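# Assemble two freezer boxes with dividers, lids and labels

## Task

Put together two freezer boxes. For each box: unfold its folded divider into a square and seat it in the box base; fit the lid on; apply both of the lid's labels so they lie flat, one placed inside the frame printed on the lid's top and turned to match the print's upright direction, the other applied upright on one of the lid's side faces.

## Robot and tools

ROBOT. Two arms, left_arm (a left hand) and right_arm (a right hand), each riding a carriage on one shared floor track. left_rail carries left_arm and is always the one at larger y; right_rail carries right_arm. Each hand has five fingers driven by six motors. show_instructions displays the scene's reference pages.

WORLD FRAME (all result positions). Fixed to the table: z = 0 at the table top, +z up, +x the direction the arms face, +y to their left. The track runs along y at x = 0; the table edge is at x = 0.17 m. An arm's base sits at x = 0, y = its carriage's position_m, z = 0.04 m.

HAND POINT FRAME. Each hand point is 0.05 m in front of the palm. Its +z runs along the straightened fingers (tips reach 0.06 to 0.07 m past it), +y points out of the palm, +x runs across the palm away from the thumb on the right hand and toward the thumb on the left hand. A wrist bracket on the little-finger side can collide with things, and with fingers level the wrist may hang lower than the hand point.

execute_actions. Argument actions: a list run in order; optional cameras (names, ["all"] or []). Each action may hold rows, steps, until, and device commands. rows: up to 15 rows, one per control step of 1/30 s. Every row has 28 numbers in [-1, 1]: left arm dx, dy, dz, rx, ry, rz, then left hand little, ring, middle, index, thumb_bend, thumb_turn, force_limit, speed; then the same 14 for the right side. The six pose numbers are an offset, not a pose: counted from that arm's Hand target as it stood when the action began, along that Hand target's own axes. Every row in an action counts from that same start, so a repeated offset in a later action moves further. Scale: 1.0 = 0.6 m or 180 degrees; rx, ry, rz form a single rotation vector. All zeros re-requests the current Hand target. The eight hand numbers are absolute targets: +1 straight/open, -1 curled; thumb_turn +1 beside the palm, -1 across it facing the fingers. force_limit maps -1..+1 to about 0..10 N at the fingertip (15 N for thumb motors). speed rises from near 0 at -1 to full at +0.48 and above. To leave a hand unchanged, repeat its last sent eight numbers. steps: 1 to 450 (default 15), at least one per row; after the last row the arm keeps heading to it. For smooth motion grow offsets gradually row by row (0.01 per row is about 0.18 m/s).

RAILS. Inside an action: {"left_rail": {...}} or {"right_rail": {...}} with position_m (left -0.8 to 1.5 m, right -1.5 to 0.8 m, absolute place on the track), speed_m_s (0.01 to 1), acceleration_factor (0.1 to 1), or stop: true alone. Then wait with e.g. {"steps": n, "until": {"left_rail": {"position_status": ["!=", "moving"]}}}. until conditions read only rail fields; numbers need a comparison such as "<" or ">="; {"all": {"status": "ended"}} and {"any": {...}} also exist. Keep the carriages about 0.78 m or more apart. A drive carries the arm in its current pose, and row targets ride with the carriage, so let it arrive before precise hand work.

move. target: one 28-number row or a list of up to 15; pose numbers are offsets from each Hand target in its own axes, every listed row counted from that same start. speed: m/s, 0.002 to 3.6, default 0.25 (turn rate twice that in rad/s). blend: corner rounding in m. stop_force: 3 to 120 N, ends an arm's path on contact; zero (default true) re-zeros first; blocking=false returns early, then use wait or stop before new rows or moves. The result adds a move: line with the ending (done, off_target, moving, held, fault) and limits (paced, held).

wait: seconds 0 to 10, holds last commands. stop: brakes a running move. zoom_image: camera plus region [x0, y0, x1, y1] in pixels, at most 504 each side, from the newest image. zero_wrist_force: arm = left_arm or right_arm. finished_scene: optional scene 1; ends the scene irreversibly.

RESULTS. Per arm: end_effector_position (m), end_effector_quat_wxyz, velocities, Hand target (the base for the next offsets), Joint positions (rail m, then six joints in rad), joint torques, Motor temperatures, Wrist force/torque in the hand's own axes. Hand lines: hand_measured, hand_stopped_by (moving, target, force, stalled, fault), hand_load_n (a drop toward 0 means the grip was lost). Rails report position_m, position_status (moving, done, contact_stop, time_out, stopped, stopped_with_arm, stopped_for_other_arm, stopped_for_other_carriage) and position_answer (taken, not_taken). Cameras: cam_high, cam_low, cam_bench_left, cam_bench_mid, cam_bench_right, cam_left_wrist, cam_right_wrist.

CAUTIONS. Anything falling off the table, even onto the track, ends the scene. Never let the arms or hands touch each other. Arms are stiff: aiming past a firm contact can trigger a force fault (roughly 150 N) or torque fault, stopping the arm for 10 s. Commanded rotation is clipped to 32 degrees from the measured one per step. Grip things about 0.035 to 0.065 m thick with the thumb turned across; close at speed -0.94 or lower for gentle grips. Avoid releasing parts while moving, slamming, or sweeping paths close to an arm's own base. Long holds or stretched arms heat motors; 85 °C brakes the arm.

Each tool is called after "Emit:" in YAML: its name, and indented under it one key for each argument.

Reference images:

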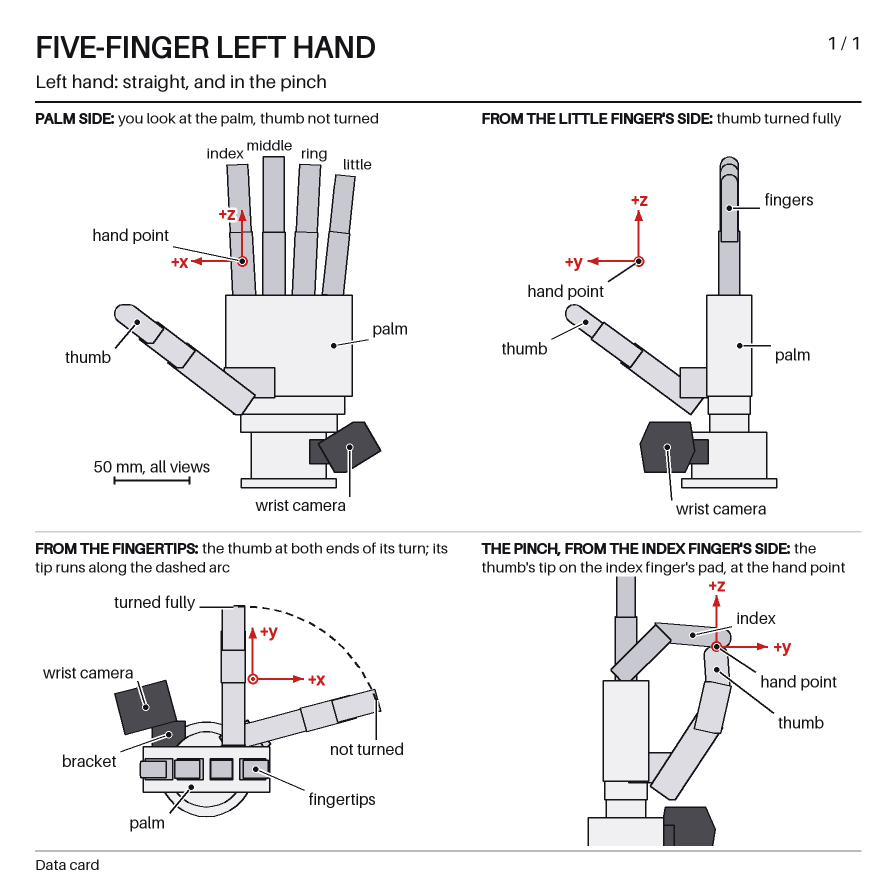

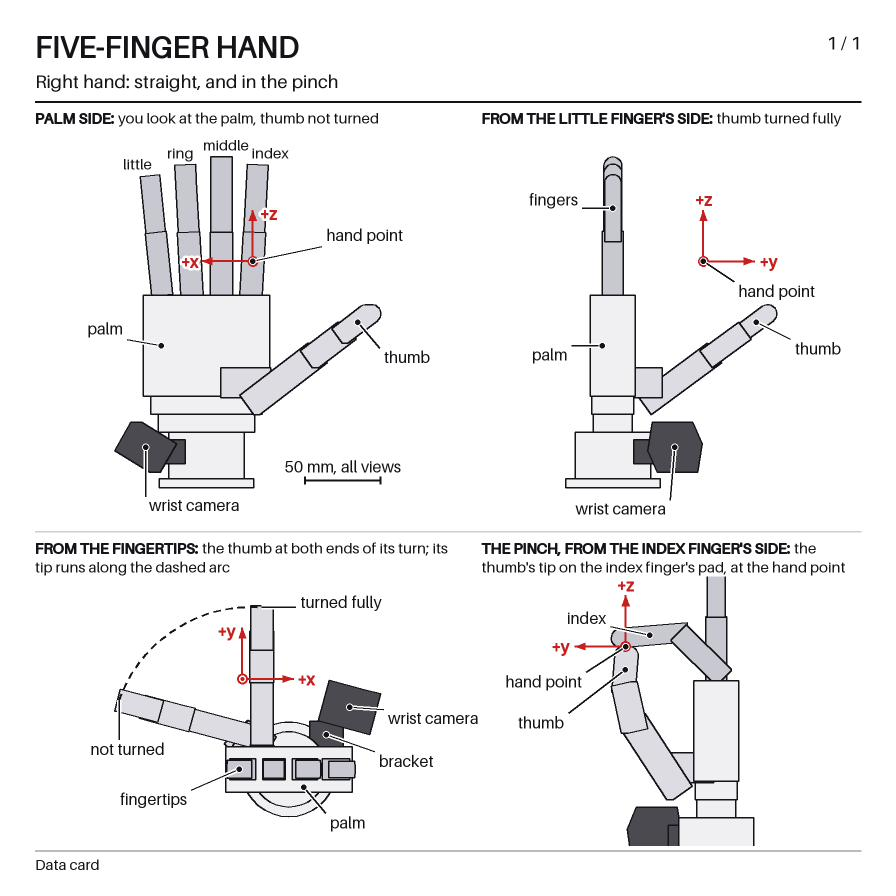

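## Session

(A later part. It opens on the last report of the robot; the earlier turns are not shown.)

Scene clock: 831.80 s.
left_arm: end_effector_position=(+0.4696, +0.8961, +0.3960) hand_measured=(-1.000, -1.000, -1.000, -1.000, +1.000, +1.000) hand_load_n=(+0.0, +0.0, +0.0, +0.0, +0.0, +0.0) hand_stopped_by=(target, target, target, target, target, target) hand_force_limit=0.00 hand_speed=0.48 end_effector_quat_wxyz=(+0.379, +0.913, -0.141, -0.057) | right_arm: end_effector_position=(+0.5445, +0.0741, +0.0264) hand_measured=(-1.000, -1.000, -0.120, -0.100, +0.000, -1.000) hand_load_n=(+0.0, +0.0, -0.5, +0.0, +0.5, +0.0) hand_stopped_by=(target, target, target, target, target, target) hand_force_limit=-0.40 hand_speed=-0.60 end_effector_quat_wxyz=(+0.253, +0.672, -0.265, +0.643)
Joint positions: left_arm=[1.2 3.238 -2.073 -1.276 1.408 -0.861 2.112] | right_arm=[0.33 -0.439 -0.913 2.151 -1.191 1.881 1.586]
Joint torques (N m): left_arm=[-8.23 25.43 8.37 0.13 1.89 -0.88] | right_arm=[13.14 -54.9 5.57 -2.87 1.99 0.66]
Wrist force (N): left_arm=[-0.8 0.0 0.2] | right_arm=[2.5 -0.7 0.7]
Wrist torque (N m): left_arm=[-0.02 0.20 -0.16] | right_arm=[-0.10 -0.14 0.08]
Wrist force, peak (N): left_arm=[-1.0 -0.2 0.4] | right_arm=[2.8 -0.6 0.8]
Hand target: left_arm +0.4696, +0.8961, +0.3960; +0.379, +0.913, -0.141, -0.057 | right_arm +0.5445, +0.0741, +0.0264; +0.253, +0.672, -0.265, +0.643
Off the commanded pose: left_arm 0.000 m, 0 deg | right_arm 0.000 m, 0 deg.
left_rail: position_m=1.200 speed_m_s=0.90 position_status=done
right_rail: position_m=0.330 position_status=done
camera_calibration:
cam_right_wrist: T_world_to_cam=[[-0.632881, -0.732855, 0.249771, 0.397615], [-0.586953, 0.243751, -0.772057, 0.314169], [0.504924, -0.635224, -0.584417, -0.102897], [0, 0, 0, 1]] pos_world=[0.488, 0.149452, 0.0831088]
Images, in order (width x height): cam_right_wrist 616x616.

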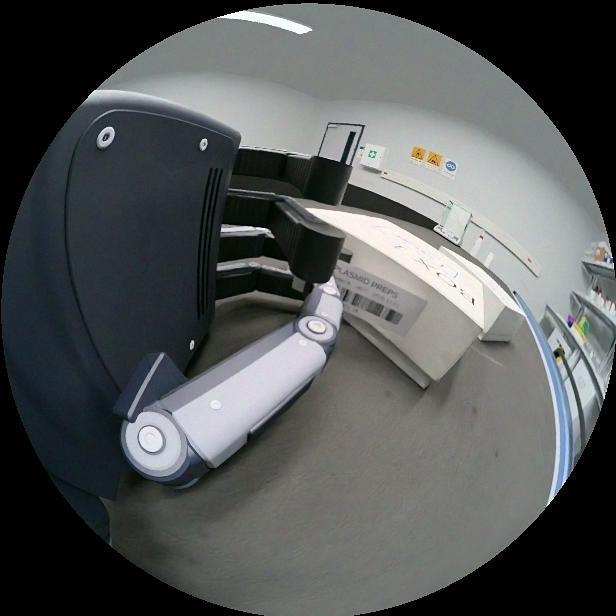

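Emit:
move:
  target:
    - [0,0,0,0,0,0,-1,-1,-1,-1,1,1,0,0.48,0,-0.0815,0.0120,0,0,0,-1,-1,-0.12,-0.10,0.0,-1,-0.4,-0.6]
    - [0,0,0,0,0,0,-1,-1,-1,-1,1,1,0,0.48,0,-0.16,-0.03,0,0,0,-1,-1,-0.12,-0.10,0.0,-1,-0.4,-0.6]
  speed: [0.1,0.2]
  blend: [0.02,0]
  cameras: ["cam_right_wrist","cam_bench_mid","cam_bench_left"]

Emit:
zoom_image:
  camera: "cam_right_wrist"
  region: [300, 190, 500, 390]

Scene clock: 833.33 s.
left_arm: end_effector_position=(+0.4696, +0.8961, +0.3960) hand_measured=(-1.000, -1.000, -1.000, -1.000, +1.000, +1.000) hand_load_n=(+0.0, +0.0, +0.0, +0.0, -0.5, +0.5) hand_stopped_by=(target, target, target, target, target, target) hand_force_limit=0.00 hand_speed=0.48 end_effector_quat_wxyz=(+0.379, +0.913, -0.141, -0.057) | right_arm: end_effector_position=(+0.5968, +0.1566, +0.0273) hand_measured=(-1.000, -1.000, -0.120, -0.100, +0.000, -1.000) hand_load_n=(+0.0, +0.0, +0.0, +0.0, +0.0, +0.0) hand_stopped_by=(target, target, target, target, target, target) hand_force_limit=-0.40 hand_speed=-0.60 end_effector_quat_wxyz=(+0.253, +0.672, -0.265, +0.643)
Joint positions: left_arm=[1.2 3.238 -2.073 -1.276 1.408 -0.861 2.112] | right_arm=[0.33 -0.208 -0.86 1.995 -1.082 2.112 1.599]
Joint torques (N m): left_arm=[-7.56 25.38 8.31 -0.02 2.15 -0.84] | right_arm=[9.61 -25.12 -28.74 0.62 2.08 0.77]
Wrist force (N): left_arm=[-0.7 0.0 0.3] | right_arm=[2.6 -0.8 0.9]
Wrist torque (N m): left_arm=[-0.03 0.19 -0.16] | right_arm=[-0.13 -0.19 0.12]
Wrist force, peak (N): left_arm=[-1.0 -0.2 0.3] | right_arm=[2.8 -2.2 0.2]
Hand target: left_arm +0.4696, +0.8961, +0.3960; +0.379, +0.913, -0.141, -0.057 | right_arm +0.5968, +0.1566, +0.0273; +0.253, +0.672, -0.265, +0.643
Off the commanded pose: left_arm 0.000 m, 0 deg | right_arm 0.000 m, 0 deg.
left_rail: position_m=1.200 speed_m_s=0.90 position_status=done
right_rail: position_m=0.330 position_status=done
move: done
camera_calibration:
cam_right_wrist: T_world_to_cam=[[-0.632848, -0.732895, 0.249734, 0.490857], [-0.586924, 0.243713, -0.772091, 0.325467], [0.504998, -0.635191, -0.584388, -0.076314], [0, 0, 0, 1]] pos_world=[0.540201, 0.231952, 0.0841089]
Images, in order (width x height): cam_bench_left 672x504, cam_bench_mid 672x504, cam_right_wrist 616x616.

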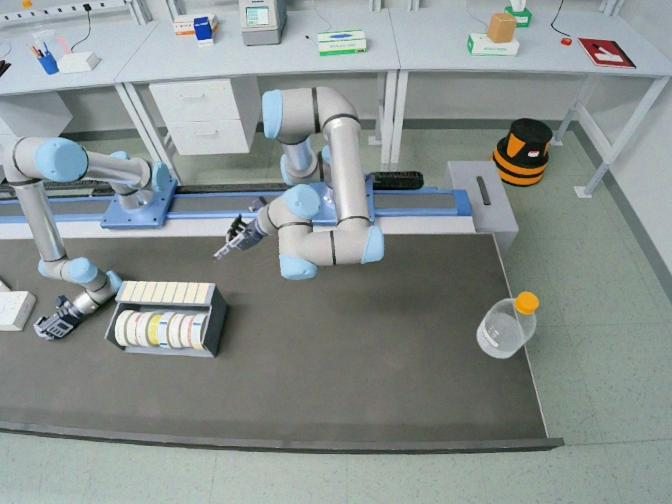

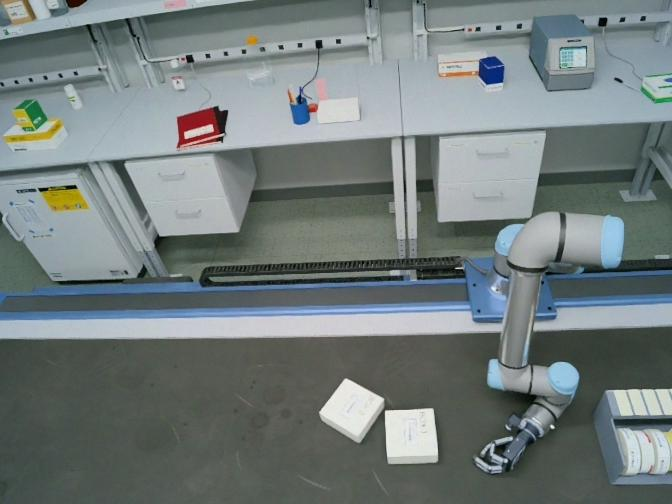

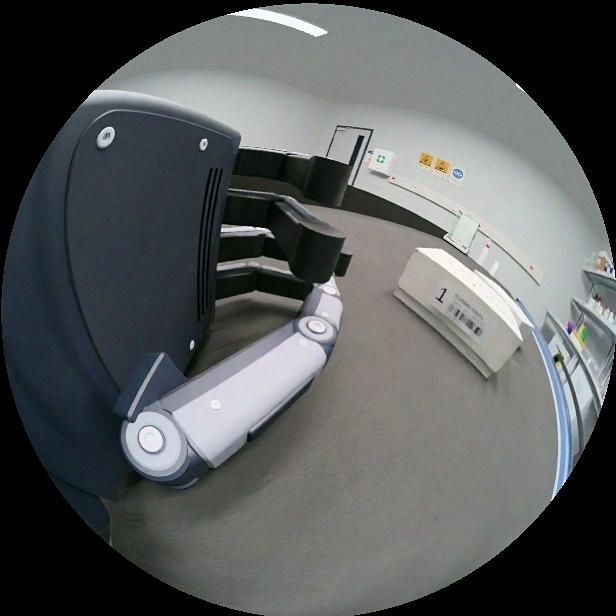

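Scaled by 2.520 from the camera's 616x616 image, which has a finer 880x880 frame.

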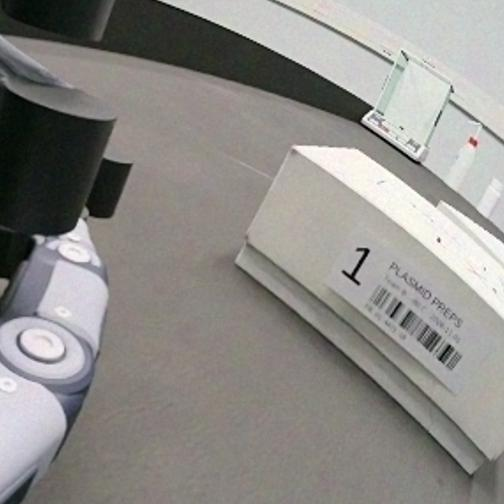

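Emit:
zoom_image:
  camera: "cam_right_wrist"
  region: [385, 235, 535, 385]

Emit:
zoom_image:
  camera: "cam_bench_mid"
  region: [310, 365, 450, 475]

Emit:
zoom_image:
  camera: "cam_bench_left"
  region: [0, 250, 100, 350]

Scaled by 3.360 from the camera's 616x616 image, which has a finer 880x880 frame.

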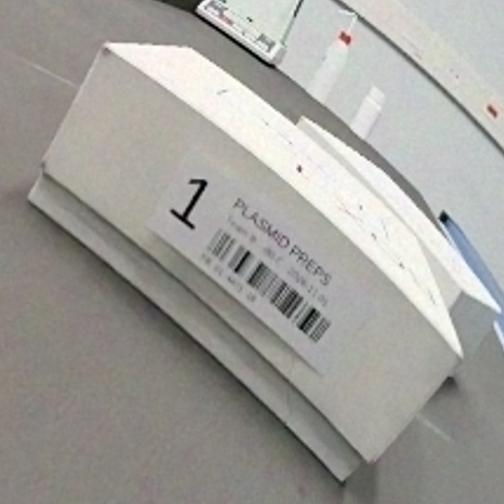

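Scaled by 3.600 from the camera's 672x504 image, which has a finer 960x720 frame.

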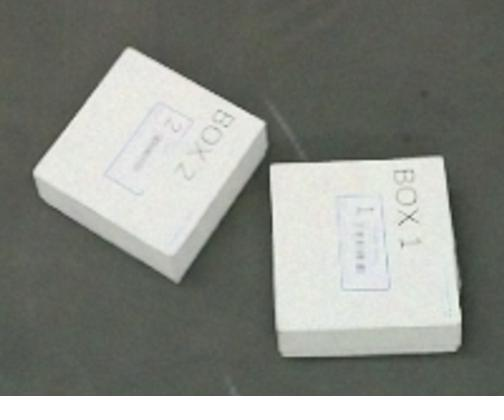

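Scaled by 5.040 from the camera's 672x504 image, which has a finer 960x720 frame.

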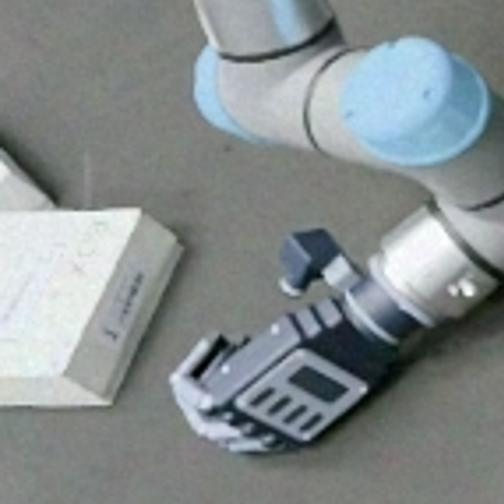

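Emit:
zoom_image:
  camera: "cam_right_wrist"
  region: [415, 265, 505, 355]

Scaled by 5.600 from the camera's 616x616 image, which has a finer 880x880 frame.

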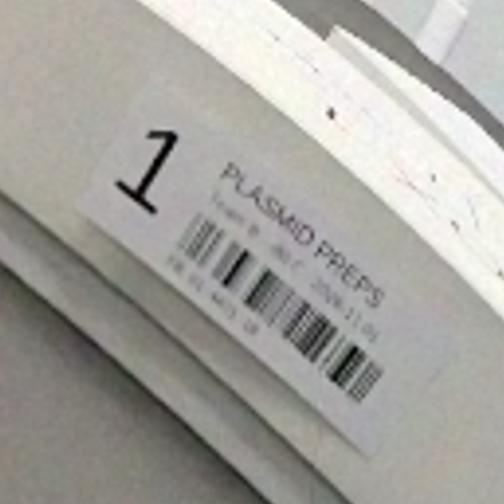

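Emit:
zoom_image:
  camera: "cam_right_wrist"
  region: [420, 270, 470, 320]

Emit:
zoom_image:
  camera: "cam_right_wrist"
  region: [455, 300, 505, 350]

Scaled by 10.080 from the camera's 616x616 image, which has a finer 880x880 frame.

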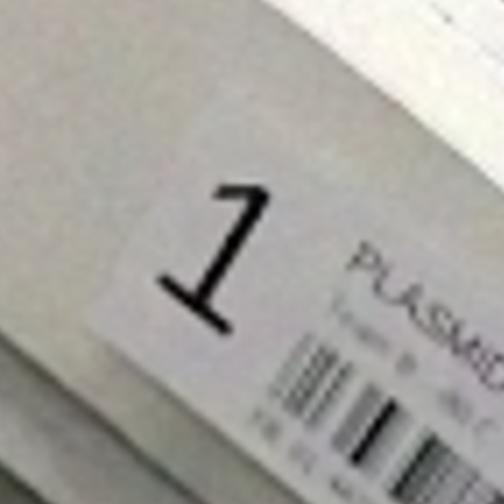

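Scaled by 10.080 from the camera's 616x616 image, which has a finer 880x880 frame.

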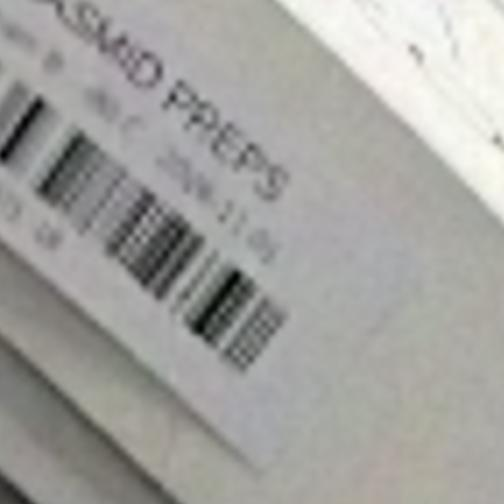

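Emit:
execute_actions:
  actions:
    - {"rows":[[0,0,0,0,0,0,-1,-1,-1,-1,1,1,0,0.48,0,0,0,0,0,0,-1,-1,-0.12,-0.10,0.7,-1,-0.4,0.4]],"steps":8}

Emit:
move:
  target: [0,0,0,0,0,0,-1,-1,-1,-1,1,1,0,0.48,0.0023,0.1733,-0.0110,-0.2609,0.0132,0.0057,-1,-1,-1,-1,0.7,-1,-0.4,0.2]
  speed: 0.25
  cameras: ["cam_right_wrist","cam_bench_mid"]

Scene clock: 839.83 s.
left_arm: end_effector_position=(+0.4696, +0.8961, +0.3960) hand_measured=(-1.000, -1.000, -1.000, -1.000, +1.000, +1.000) hand_load_n=(+0.0, +0.0, +0.0, +0.0, +0.0, +0.0) hand_stopped_by=(target, target, target, target, target, target) hand_force_limit=0.00 hand_speed=0.48 end_effector_quat_wxyz=(+0.379, +0.913, -0.141, -0.057) | right_arm: end_effector_position=(+0.5968, +0.1566, +0.0273) hand_measured=(-1.000, -1.000, -0.120, -0.100, +0.700, -1.000) hand_load_n=(+0.0, +0.5, +0.0, +0.0, +0.0, +0.5) hand_stopped_by=(target, target, target, target, target, target) hand_force_limit=-0.40 hand_speed=0.40 end_effector_quat_wxyz=(+0.253, +0.672, -0.265, +0.643)
Joint positions: left_arm=[1.2 3.238 -2.073 -1.276 1.408 -0.861 2.112] | right_arm=[0.33 -0.208 -0.86 1.994 -1.082 2.112 1.599]
Joint torques (N m): left_arm=[-7.43 24.79 8.16 0.14 1.69 -0.94] | right_arm=[9.41 -24.3 -26.99 0.6 2.18 0.78]
Wrist force (N): left_arm=[-1.0 -0.2 0.2] | right_arm=[2.4 -0.6 0.9]
Wrist torque (N m): left_arm=[-0.05 0.22 -0.17] | right_arm=[-0.09 -0.15 0.12]
Wrist force, peak (N): left_arm=[-1.2 0.0 0.4] | right_arm=[3.2 -0.4 1.0]
Hand target: left_arm +0.4696, +0.8961, +0.3960; +0.379, +0.913, -0.141, -0.057 | right_arm +0.5968, +0.1566, +0.0273; +0.253, +0.672, -0.265, +0.643
Off the commanded pose: left_arm 0.000 m, 0 deg | right_arm 0.000 m, 0 deg.
left_rail: position_m=1.200 speed_m_s=0.90 position_status=done
right_rail: position_m=0.330 position_status=done

Scene clock: 841.50 s.
left_arm: end_effector_position=(+0.4696, +0.8961, +0.3960) hand_measured=(-1.000, -1.000, -1.000, -1.000, +1.000, +1.000) hand_load_n=(+0.0, +0.0, +0.0, +0.0, +0.0, +0.0) hand_stopped_by=(target, target, target, target, target, target) hand_force_limit=0.00 hand_speed=0.48 end_effector_quat_wxyz=(+0.379, +0.913, -0.141, -0.057) | right_arm: end_effector_position=(+0.5533, +0.1158, +0.0279) hand_measured=(-1.000, -1.000, -1.000, -1.000, +0.700, -1.000) hand_load_n=(+0.0, +0.0, +0.0, +0.0, +0.0, +0.5) hand_stopped_by=(target, target, target, target, target, target) hand_force_limit=-0.40 hand_speed=0.20 end_effector_quat_wxyz=(+0.402, +0.586, -0.408, +0.573)
Joint positions: left_arm=[1.2 3.238 -2.073 -1.276 1.408 -0.861 2.112] | right_arm=[0.33 -0.179 -0.765 1.784 -0.981 2.612 1.6]
Joint torques (N m): left_arm=[-7.97 24.99 9.28 0.16 1.98 -1.05] | right_arm=[9.97 -64.8 4.88 -2.14 -1.86 -0.42]
Wrist force (N): left_arm=[-0.7 -0.1 0.3] | right_arm=[2.8 -0.4 0.9]
Wrist torque (N m): left_arm=[-0.05 0.18 -0.15] | right_arm=[-0.06 -0.17 0.09]
Wrist force, peak (N): left_arm=[-0.9 -0.2 0.4] | right_arm=[3.8 -0.3 1.4]
Hand target: left_arm +0.4696, +0.8961, +0.3960; +0.379, +0.913, -0.141, -0.057 | right_arm +0.5533, +0.1158, +0.0279; +0.402, +0.586, -0.408, +0.573 (not the last commanded pose)
Off the commanded pose: left_arm 0.000 m, 0 deg | right_arm 0.044 m, 20 deg.
left_rail: position_m=1.200 speed_m_s=0.90 position_status=done
right_rail: position_m=0.330 position_status=done
move: held (right_arm; a check stopped the path); limits=held
pose unreachable (right arm): on one or more control steps of this call, first in action 0 (counted from 0), this arm could not follow its commanded pose, so it was not sent that pose on those steps. It may still have moved: this result reports where it is.
cause: moving toward the commanded pose would bring two parts of the arm too close to each other (joints 5 (wrist 1) to 7 (wrist 3) lie between them).
camera_calibration:
cam_right_wrist: T_world_to_cam=[[-0.897173, -0.360169, 0.255652, 0.53617], [-0.409779, 0.462789, -0.786071, 0.187373], [0.164805, -0.810003, -0.562792, 0.127946], [0, 0, 0, 1]] pos_world=[0.536733, 0.210034, 0.0822225]
Images, in order (width x height): cam_bench_mid 672x504, cam_right_wrist 616x616.

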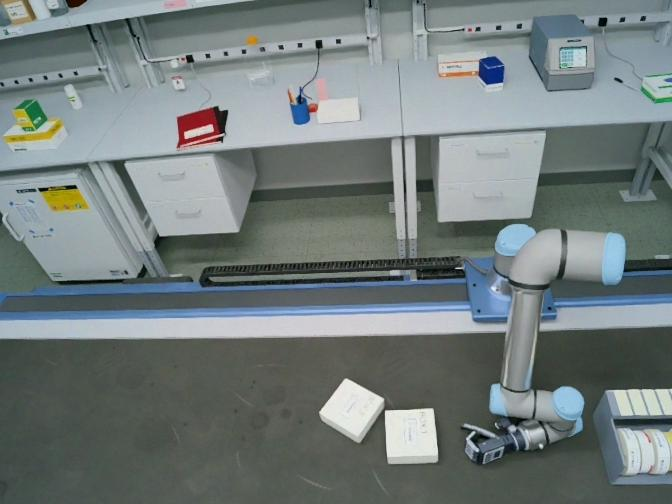

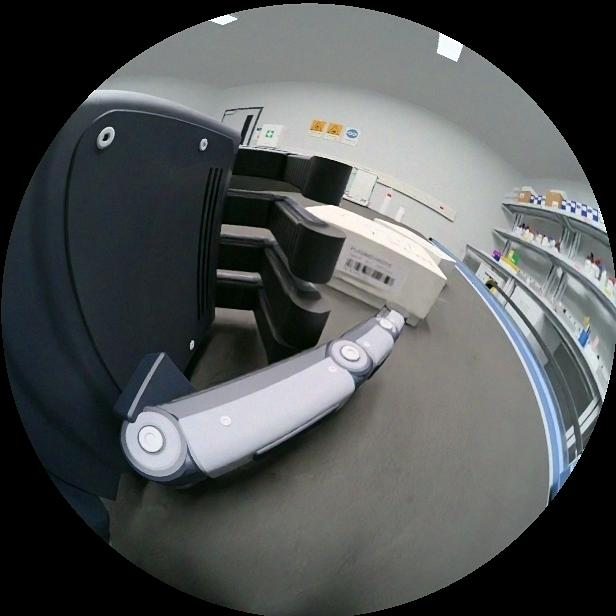

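Emit:
zoom_image:
  camera: "cam_right_wrist"
  region: [330, 220, 420, 310]

Scaled by 5.600 from the camera's 616x616 image, which has a finer 880x880 frame.

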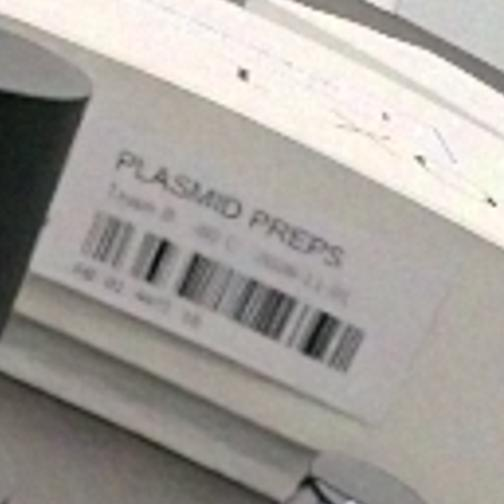

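Emit:
move:
  target: [0,0,0,0,0,0,-1,-1,-1,-1,1,1,0,0.48,0.0011,0.0457,0.0557,0,0,0,-1,-1,-1,-1,1.0,-1,-0.4,0.2]
  speed: 0.15
  cameras: ["cam_right_wrist"]

Emit:
zoom_image:
  camera: "cam_right_wrist"
  region: [290, 190, 450, 350]

Scene clock: 843.77 s.
left_arm: end_effector_position=(+0.4696, +0.8961, +0.3960) hand_measured=(-1.000, -1.000, -1.000, -1.000, +1.000, +1.000) hand_load_n=(+0.0, +0.0, +0.0, +0.0, +0.0, +0.0) hand_stopped_by=(target, target, target, target, target, target) hand_force_limit=0.00 hand_speed=0.48 end_effector_quat_wxyz=(+0.379, +0.913, -0.141, -0.057) | right_arm: end_effector_position=(+0.5390, +0.0750, +0.0281) hand_measured=(-1.000, -1.000, -1.000, -1.000, +1.000, -1.000) hand_load_n=(+0.0, +0.0, +0.0, +0.0, +0.0, +0.0) hand_stopped_by=(target, target, target, target, target, target) hand_force_limit=-0.40 hand_speed=0.20 end_effector_quat_wxyz=(+0.402, +0.586, -0.408, +0.573)
Joint positions: left_arm=[1.2 3.238 -2.073 -1.276 1.408 -0.861 2.112] | right_arm=[0.33 -0.264 -0.786 1.836 -1.017 2.526 1.594]
Joint torques (N m): left_arm=[-7.69 25.24 9.52 0.06 1.89 -0.89] | right_arm=[-7.36 -62.66 4.09 -2.21 -1.88 -0.7]
Wrist force (N): left_arm=[-0.8 0.0 0.2] | right_arm=[2.7 -0.4 1.0]
Wrist torque (N m): left_arm=[-0.03 0.19 -0.16] | right_arm=[-0.08 -0.19 0.09]
Wrist force, peak (N): left_arm=[-1.1 0.0 0.3] | right_arm=[2.5 -1.7 -3.1]
Hand target: left_arm +0.4696, +0.8961, +0.3960; +0.379, +0.913, -0.141, -0.057 | right_arm +0.5390, +0.0750, +0.0281; +0.402, +0.586, -0.408, +0.573
Off the commanded pose: left_arm 0.000 m, 0 deg | right_arm 0.000 m, 0 deg.
left_rail: position_m=1.200 speed_m_s=0.90 position_status=done
right_rail: position_m=0.330 position_status=done
move: done
camera_calibration:
cam_right_wrist: T_world_to_cam=[[-0.897137, -0.36021, 0.255722, 0.508727], [-0.409859, 0.462757, -0.786048, 0.200514], [0.164805, -0.810003, -0.562792, 0.0973756], [0, 0, 0, 1]] pos_world=[0.522533, 0.169334, 0.0823224]
Images, in order (width x height): cam_right_wrist 616x616.

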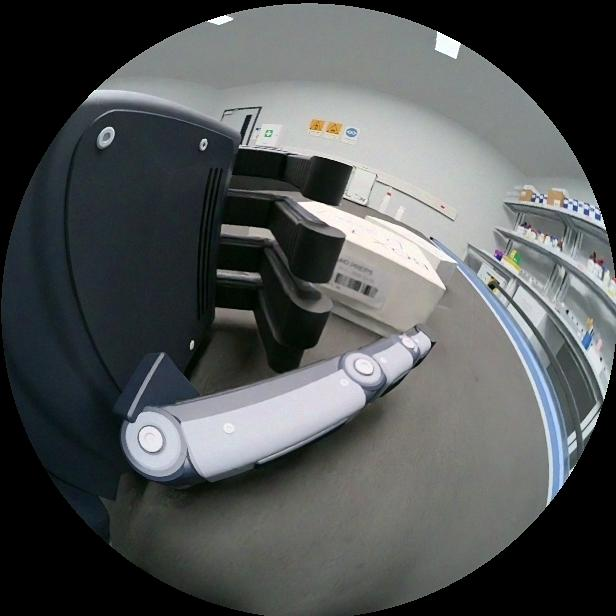

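Scaled by 3.150 from the camera's 616x616 image, which has a finer 880x880 frame.

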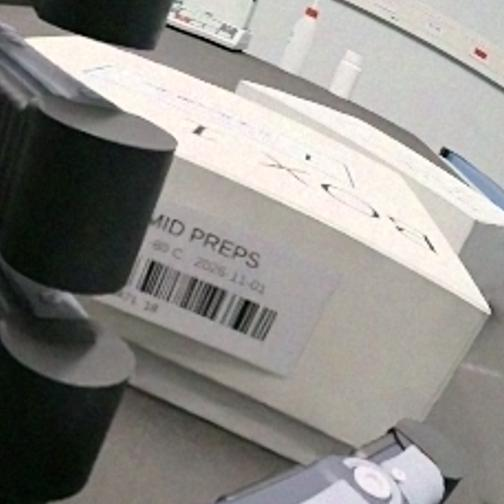

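Emit:
move:
  target:
    - [0,0,0,0,0,0,-1,-1,-1,-1,1,1,0,0.48,0.0133,0.0047,0.0123,0,0,0,-1,-1,-1,-1,1.0,-1,-0.4,0.2]
    - [0,0,0,0,0,0,-1,-1,-1,-1,1,1,0,0.48,0.0138,0.0123,0.0333,0,0,0,-1,-1,-1,-1,1.0,-1,-0.4,0.2]
  speed: [0.06,0.03]
  stop_force: 6
  cameras: ["cam_right_wrist"]

Emit:
zoom_image:
  camera: "cam_right_wrist"
  region: [290, 190, 450, 350]

Scene clock: 846.43 s.
left_arm: end_effector_position=(+0.4696, +0.8961, +0.3960) hand_measured=(-1.000, -1.000, -1.000, -1.000, +1.000, +1.000) hand_load_n=(+0.0, +0.0, +0.0, +0.0, +0.0, +0.0) hand_stopped_by=(target, target, target, target, target, target) hand_force_limit=0.00 hand_speed=0.48 end_effector_quat_wxyz=(+0.379, +0.913, -0.141, -0.057) | right_arm: end_effector_position=(+0.5391, +0.0535, +0.0361) hand_measured=(-1.000, -1.000, -1.000, -1.000, +1.000, -1.000) hand_load_n=(+0.0, +0.0, +0.0, +0.0, +0.0, +0.0) hand_stopped_by=(target, target, target, target, target, target) hand_force_limit=-0.40 hand_speed=0.20 end_effector_quat_wxyz=(+0.402, +0.586, -0.408, +0.573)
Joint positions: left_arm=[1.2 3.238 -2.073 -1.276 1.408 -0.861 2.112] | right_arm=[0.33 -0.306 -0.803 1.837 -1.003 2.484 1.592]
Joint torques (N m): left_arm=[-7.5 25.81 8.64 0.08 1.83 -1.02] | right_arm=[-10.87 -28.84 -30.04 0.9 -1.98 -0.75]
Wrist force (N): left_arm=[-0.9 0.0 0.3] | right_arm=[2.7 -0.4 0.7]
Wrist torque (N m): left_arm=[-0.03 0.21 -0.17] | right_arm=[-0.04 -0.18 0.08]
Wrist force, peak (N): left_arm=[-1.0 0.0 0.4] | right_arm=[2.9 -0.1 1.4]
Hand target: left_arm +0.4696, +0.8961, +0.3960; +0.379, +0.913, -0.141, -0.057 | right_arm +0.5391, +0.0535, +0.0360; +0.402, +0.586, -0.408, +0.573
Off the commanded pose: left_arm 0.000 m, 0 deg | right_arm 0.000 m, 0 deg.
left_rail: position_m=1.200 speed_m_s=0.90 position_status=done
right_rail: position_m=0.330 position_status=done
move: done
camera_calibration:
cam_right_wrist: T_world_to_cam=[[-0.897155, -0.360246, 0.25561, 0.498962], [-0.409782, 0.462753, -0.786091, 0.216716], [0.164903, -0.809989, -0.562783, 0.084409], [0, 0, 0, 1]] pos_world=[0.522533, 0.147834, 0.0903226]
Images, in order (width x height): cam_right_wrist 616x616.

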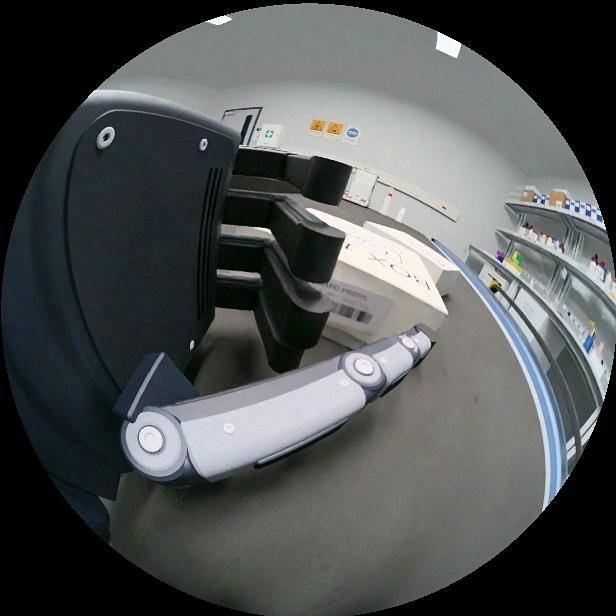

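Scaled by 3.150 from the camera's 616x616 image, which has a finer 880x880 frame.

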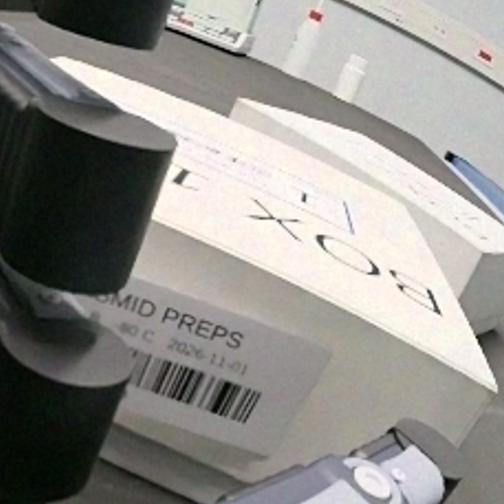

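Emit:
move:
  target: [0,0,0,0,0,0,-1,-1,-1,-1,1,1,0,0.48,0.0001,0.0023,0.0063,0,0,0,-1,-1,-1,-1,1.0,-1,-0.4,0.2]
  speed: 0.03
  stop_force: 6
  cameras: ["cam_right_wrist"]

Emit:
zoom_image:
  camera: "cam_right_wrist"
  region: [290, 190, 450, 350]

Scene clock: 847.93 s.
left_arm: end_effector_position=(+0.4696, +0.8961, +0.3960) hand_measured=(-1.000, -1.000, -1.000, -1.000, +1.000, +1.000) hand_load_n=(+0.0, +0.0, +0.0, +0.0, +0.0, +0.0) hand_stopped_by=(target, target, target, target, target, target) hand_force_limit=0.00 hand_speed=0.48 end_effector_quat_wxyz=(+0.379, +0.913, -0.141, -0.057) | right_arm: end_effector_position=(+0.5391, +0.0495, +0.0360) hand_measured=(-1.000, -1.000, -1.000, -1.000, +1.000, -1.000) hand_load_n=(+0.0, +0.0, +0.0, +0.0, +0.0, +0.0) hand_stopped_by=(target, target, target, target, target, target) hand_force_limit=-0.40 hand_speed=0.20 end_effector_quat_wxyz=(+0.402, +0.586, -0.408, +0.573)
Joint positions: left_arm=[1.2 3.238 -2.073 -1.276 1.408 -0.861 2.112] | right_arm=[0.33 -0.314 -0.802 1.836 -1.003 2.476 1.591]
Joint torques (N m): left_arm=[-8.64 25.08 9.79 0.07 2.02 -0.85] | right_arm=[-11.64 -27.41 -29.02 -0.8 -1.81 -0.99]
Wrist force (N): left_arm=[-0.8 0.0 0.1] | right_arm=[2.5 -0.7 0.9]
Wrist torque (N m): left_arm=[-0.02 0.19 -0.16] | right_arm=[-0.09 -0.15 0.07]
Wrist force, peak (N): left_arm=[-1.1 -0.1 0.4] | right_arm=[3.1 -0.6 0.9]
Hand target: left_arm +0.4696, +0.8961, +0.3960; +0.379, +0.913, -0.141, -0.057 | right_arm +0.5391, +0.0495, +0.0360; +0.402, +0.586, -0.408, +0.573
Off the commanded pose: left_arm 0.000 m, 0 deg | right_arm 0.000 m, 0 deg.
left_rail: position_m=1.200 speed_m_s=0.90 position_status=done
right_rail: position_m=0.330 position_status=done
move: done
camera_calibration:
cam_right_wrist: T_world_to_cam=[[-0.897122, -0.360227, 0.255751, 0.497514], [-0.409892, 0.462744, -0.786038, 0.218542], [0.164804, -0.810003, -0.562792, 0.0811667], [0, 0, 0, 1]] pos_world=[0.522533, 0.143834, 0.0902224]
Images, in order (width x height): cam_right_wrist 616x616.

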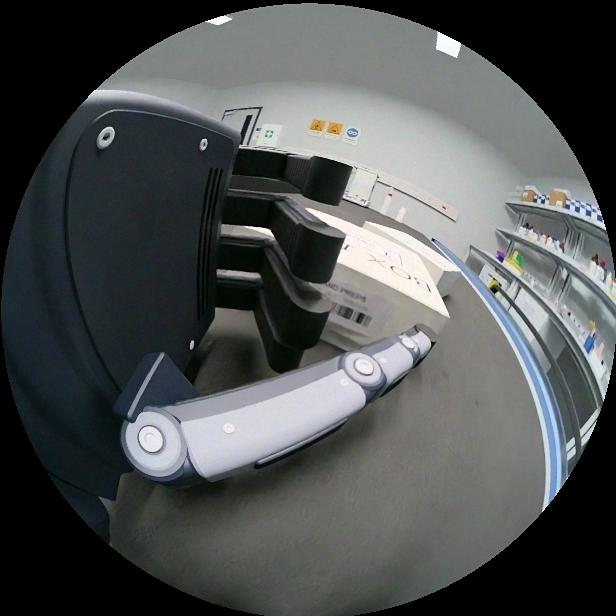

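Scaled by 3.150 from the camera's 616x616 image, which has a finer 880x880 frame.

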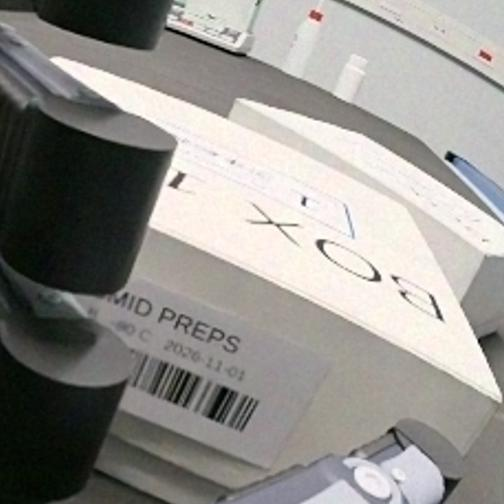

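Emit:
move:
  target: [0,0,0,0,0,0,-1,-1,-1,-1,1,1,0,0.48,0.0001,0.0023,0.0063,0,0,0,-1,-1,-1,-1,1.0,-1,-0.4,0.2]
  speed: 0.03
  stop_force: 6
  cameras: ["cam_right_wrist"]

Emit:
zoom_image:
  camera: "cam_right_wrist"
  region: [290, 190, 450, 350]

Scene clock: 849.47 s.
left_arm: end_effector_position=(+0.4696, +0.8961, +0.3960) hand_measured=(-1.000, -1.000, -1.000, -1.000, +1.000, +1.000) hand_load_n=(+0.0, +0.0, +0.0, +0.0, -0.5, +0.0) hand_stopped_by=(target, target, target, target, target, target) hand_force_limit=0.00 hand_speed=0.48 end_effector_quat_wxyz=(+0.379, +0.913, -0.141, -0.057) | right_arm: end_effector_position=(+0.5391, +0.0455, +0.0360) hand_measured=(-1.000, -1.000, -1.000, -1.000, +1.000, -1.000) hand_load_n=(+0.0, +0.0, +0.0, +0.0, +0.0, +0.0) hand_stopped_by=(target, target, target, target, target, target) hand_force_limit=-0.40 hand_speed=0.20 end_effector_quat_wxyz=(+0.402, +0.586, -0.408, +0.573)
Joint positions: left_arm=[1.2 3.238 -2.073 -1.276 1.408 -0.861 2.112] | right_arm=[0.33 -0.322 -0.802 1.836 -1.003 2.469 1.591]
Joint torques (N m): left_arm=[-7.77 26.49 10.64 0.25 1.93 -0.68] | right_arm=[-10.89 -26.54 -29.34 0.53 -2.16 -0.57]
Wrist force (N): left_arm=[-1.0 -0.1 0.2] | right_arm=[3.0 -0.5 0.8]
Wrist torque (N m): left_arm=[-0.05 0.23 -0.17] | right_arm=[-0.06 -0.21 0.11]
Wrist force, peak (N): left_arm=[-1.1 0.1 0.2] | right_arm=[3.0 -0.5 0.8]
Hand target: left_arm +0.4696, +0.8961, +0.3960; +0.379, +0.913, -0.141, -0.057 | right_arm +0.5391, +0.0455, +0.0360; +0.402, +0.586, -0.408, +0.573
Off the commanded pose: left_arm 0.000 m, 0 deg | right_arm 0.000 m, 0 deg.
left_rail: position_m=1.200 speed_m_s=0.90 position_status=done
right_rail: position_m=0.330 position_status=done
move: done
camera_calibration:
cam_right_wrist: T_world_to_cam=[[-0.897122, -0.360227, 0.255751, 0.496037], [-0.409892, 0.462744, -0.786038, 0.220439], [0.164804, -0.810003, -0.562792, 0.0778457], [0, 0, 0, 1]] pos_world=[0.522533, 0.139734, 0.0902224]
Images, in order (width x height): cam_right_wrist 616x616.

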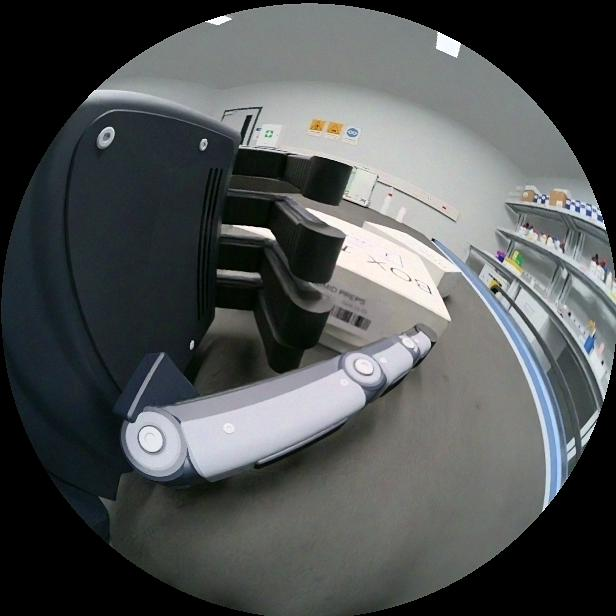

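Scaled by 3.150 from the camera's 616x616 image, which has a finer 880x880 frame.

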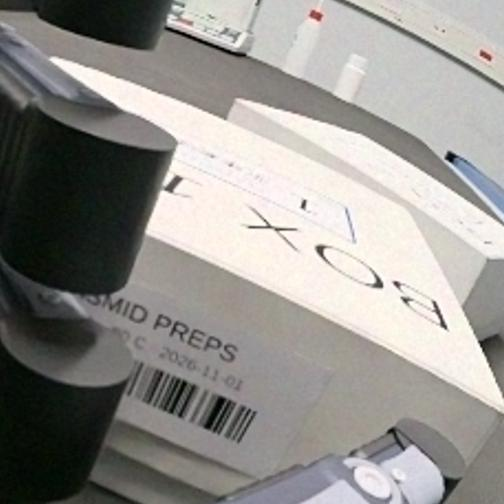

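Emit:
move:
  target: [0,0,0,0,0,0,-1,-1,-1,-1,1,1,0,0.48,0.0001,0.0028,0.0079,0,0,0,-1,-1,-1,-1,1.0,-1,-0.4,0.2]
  speed: 0.03
  stop_force: 6
  cameras: ["cam_right_wrist"]

Emit:
zoom_image:
  camera: "cam_right_wrist"
  region: [290, 190, 450, 350]

Scene clock: 851.07 s.
left_arm: end_effector_position=(+0.4696, +0.8961, +0.3960) hand_measured=(-1.000, -1.000, -1.000, -1.000, +1.000, +1.000) hand_load_n=(+0.5, +0.0, +0.0, +0.0, +0.0, +0.0) hand_stopped_by=(target, target, target, target, target, target) hand_force_limit=0.00 hand_speed=0.48 end_effector_quat_wxyz=(+0.379, +0.913, -0.141, -0.057) | right_arm: end_effector_position=(+0.5391, +0.0405, +0.0360) hand_measured=(-1.000, -1.000, -1.000, -1.000, +1.000, -1.000) hand_load_n=(+0.0, +0.0, +0.0, +0.5, +0.0, +0.5) hand_stopped_by=(target, target, target, target, target, target) hand_force_limit=-0.40 hand_speed=0.20 end_effector_quat_wxyz=(+0.402, +0.586, -0.408, +0.573)
Joint positions: left_arm=[1.2 3.238 -2.073 -1.276 1.408 -0.861 2.112] | right_arm=[0.33 -0.331 -0.802 1.835 -1.003 2.459 1.59]
Joint torques (N m): left_arm=[-7.63 26.06 9.31 -0.11 2.26 -0.91] | right_arm=[-11.35 -26 -30.48 0.87 -2.04 -0.99]
Wrist force (N): left_arm=[-0.7 -0.1 0.1] | right_arm=[3.1 -0.6 0.9]
Wrist torque (N m): left_arm=[-0.04 0.19 -0.16] | right_arm=[-0.08 -0.23 0.11]
Wrist force, peak (N): left_arm=[-1.0 -0.3 0.6] | right_arm=[3.1 -0.6 0.9]
Hand target: left_arm +0.4696, +0.8961, +0.3960; +0.379, +0.913, -0.141, -0.057 | right_arm +0.5391, +0.0405, +0.0360; +0.402, +0.586, -0.408, +0.573
Off the commanded pose: left_arm 0.000 m, 0 deg | right_arm 0.000 m, 0 deg.
left_rail: position_m=1.200 speed_m_s=0.90 position_status=done
right_rail: position_m=0.330 position_status=done
move: done
camera_calibration:
cam_right_wrist: T_world_to_cam=[[-0.897122, -0.360227, 0.255751, 0.494236], [-0.409892, 0.462744, -0.786038, 0.222753], [0.164804, -0.810003, -0.562792, 0.0737957], [0, 0, 0, 1]] pos_world=[0.522533, 0.134734, 0.0902224]
Images, in order (width x height): cam_right_wrist 616x616.

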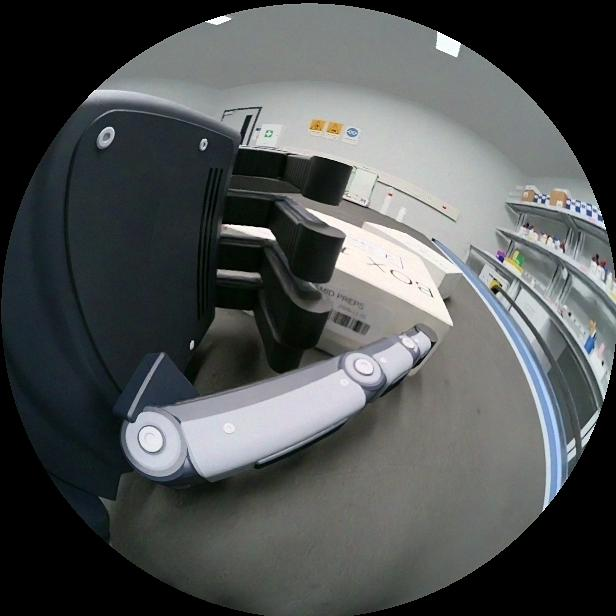

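Scaled by 3.150 from the camera's 616x616 image, which has a finer 880x880 frame.

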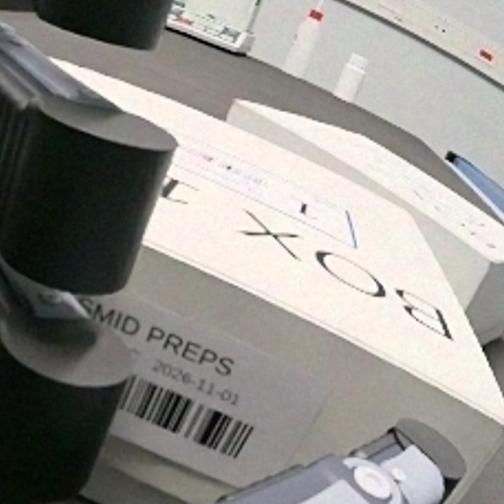

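Emit:
wait:
  seconds: 0
  cameras: ["cam_low","cam_bench_mid"]

Emit:
zoom_image:
  camera: "cam_low"
  region: [380, 180, 540, 300]

Emit:
zoom_image:
  camera: "cam_bench_mid"
  region: [310, 380, 450, 485]

Scene clock: 851.60 s.
left_arm: end_effector_position=(+0.4696, +0.8961, +0.3960) hand_measured=(-1.000, -1.000, -1.000, -1.000, +1.000, +1.000) hand_load_n=(+0.0, +0.5, +0.0, +0.0, +0.0, +0.0) hand_stopped_by=(target, target, target, target, target, target) hand_force_limit=0.00 hand_speed=0.48 end_effector_quat_wxyz=(+0.379, +0.913, -0.141, -0.057) | right_arm: end_effector_position=(+0.5391, +0.0405, +0.0360) hand_measured=(-1.000, -1.000, -1.000, -1.000, +1.000, -1.000) hand_load_n=(+0.0, +0.0, +0.0, +0.0, +0.0, +0.5) hand_stopped_by=(target, target, target, target, target, target) hand_force_limit=-0.40 hand_speed=0.20 end_effector_quat_wxyz=(+0.402, +0.586, -0.408, +0.573)
Joint positions: left_arm=[1.2 3.238 -2.073 -1.276 1.408 -0.861 2.112] | right_arm=[0.33 -0.331 -0.802 1.835 -1.003 2.459 1.59]
Joint torques (N m): left_arm=[-7.52 26.28 8.75 0.07 1.96 -1.3] | right_arm=[-11.99 -26.74 -29.01 0.79 -1.92 -0.61]
Wrist force (N): left_arm=[-0.8 0.0 0.3] | right_arm=[2.8 -0.7 0.8]
Wrist torque (N m): left_arm=[-0.02 0.19 -0.17] | right_arm=[-0.09 -0.19 0.09]
Wrist force, peak (N): left_arm=[-1.0 -0.1 0.4] | right_arm=[3.1 -0.6 0.9]
Hand target: left_arm +0.4696, +0.8961, +0.3960; +0.379, +0.913, -0.141, -0.057 | right_arm +0.5391, +0.0405, +0.0360; +0.402, +0.586, -0.408, +0.573
Off the commanded pose: left_arm 0.000 m, 0 deg | right_arm 0.000 m, 0 deg.
left_rail: position_m=1.200 speed_m_s=0.90 position_status=done
right_rail: position_m=0.330 position_status=done
Images, in order (width x height): cam_low 672x504, cam_bench_mid 672x504.

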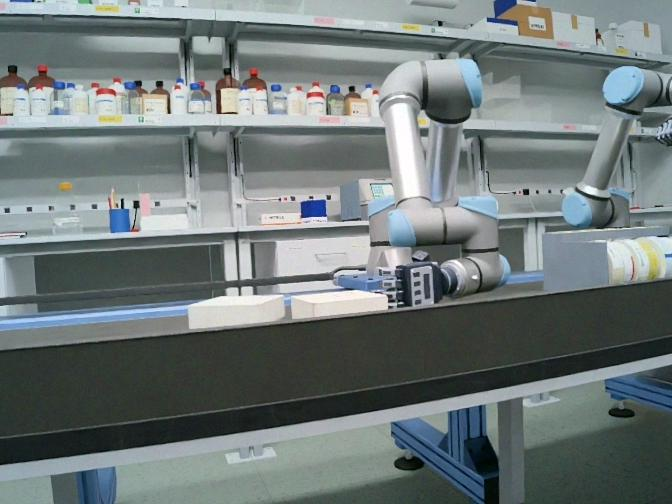

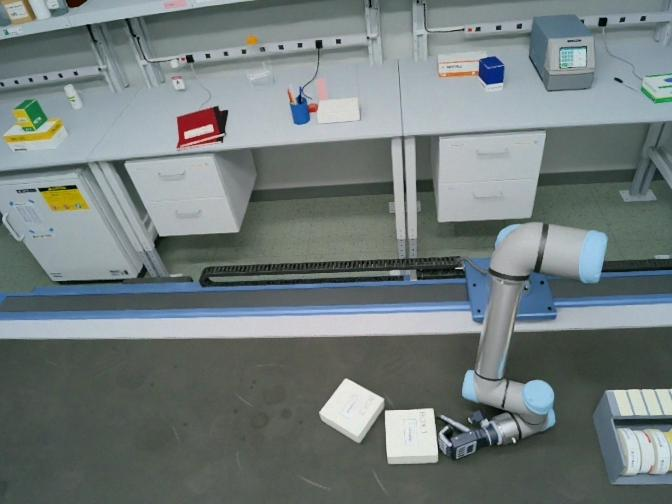

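Scaled by 3.150 from the camera's 672x504 image, which has a finer 960x720 frame.

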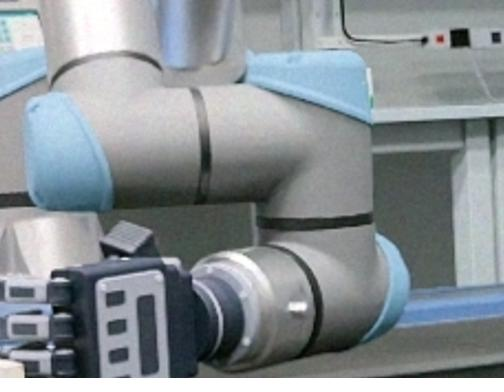

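Scaled by 3.600 from the camera's 672x504 image, which has a finer 960x720 frame.

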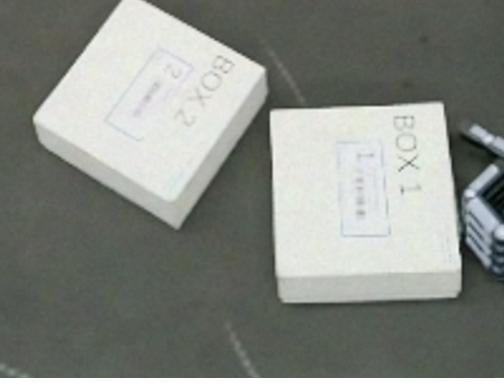

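Emit:
zoom_image:
  camera: "cam_bench_mid"
  region: [415, 405, 465, 470]

Emit:
zoom_image:
  camera: "cam_low"
  region: [320, 250, 440, 330]

Scaled by 7.754 from the camera's 672x504 image, which has a finer 960x720 frame.

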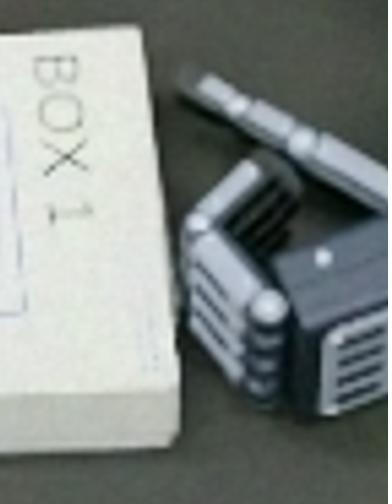

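Scaled by 4.200 from the camera's 672x504 image, which has a finer 960x720 frame.

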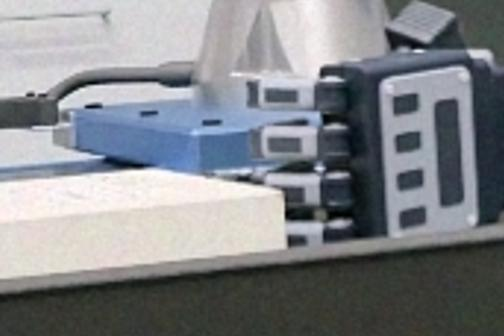

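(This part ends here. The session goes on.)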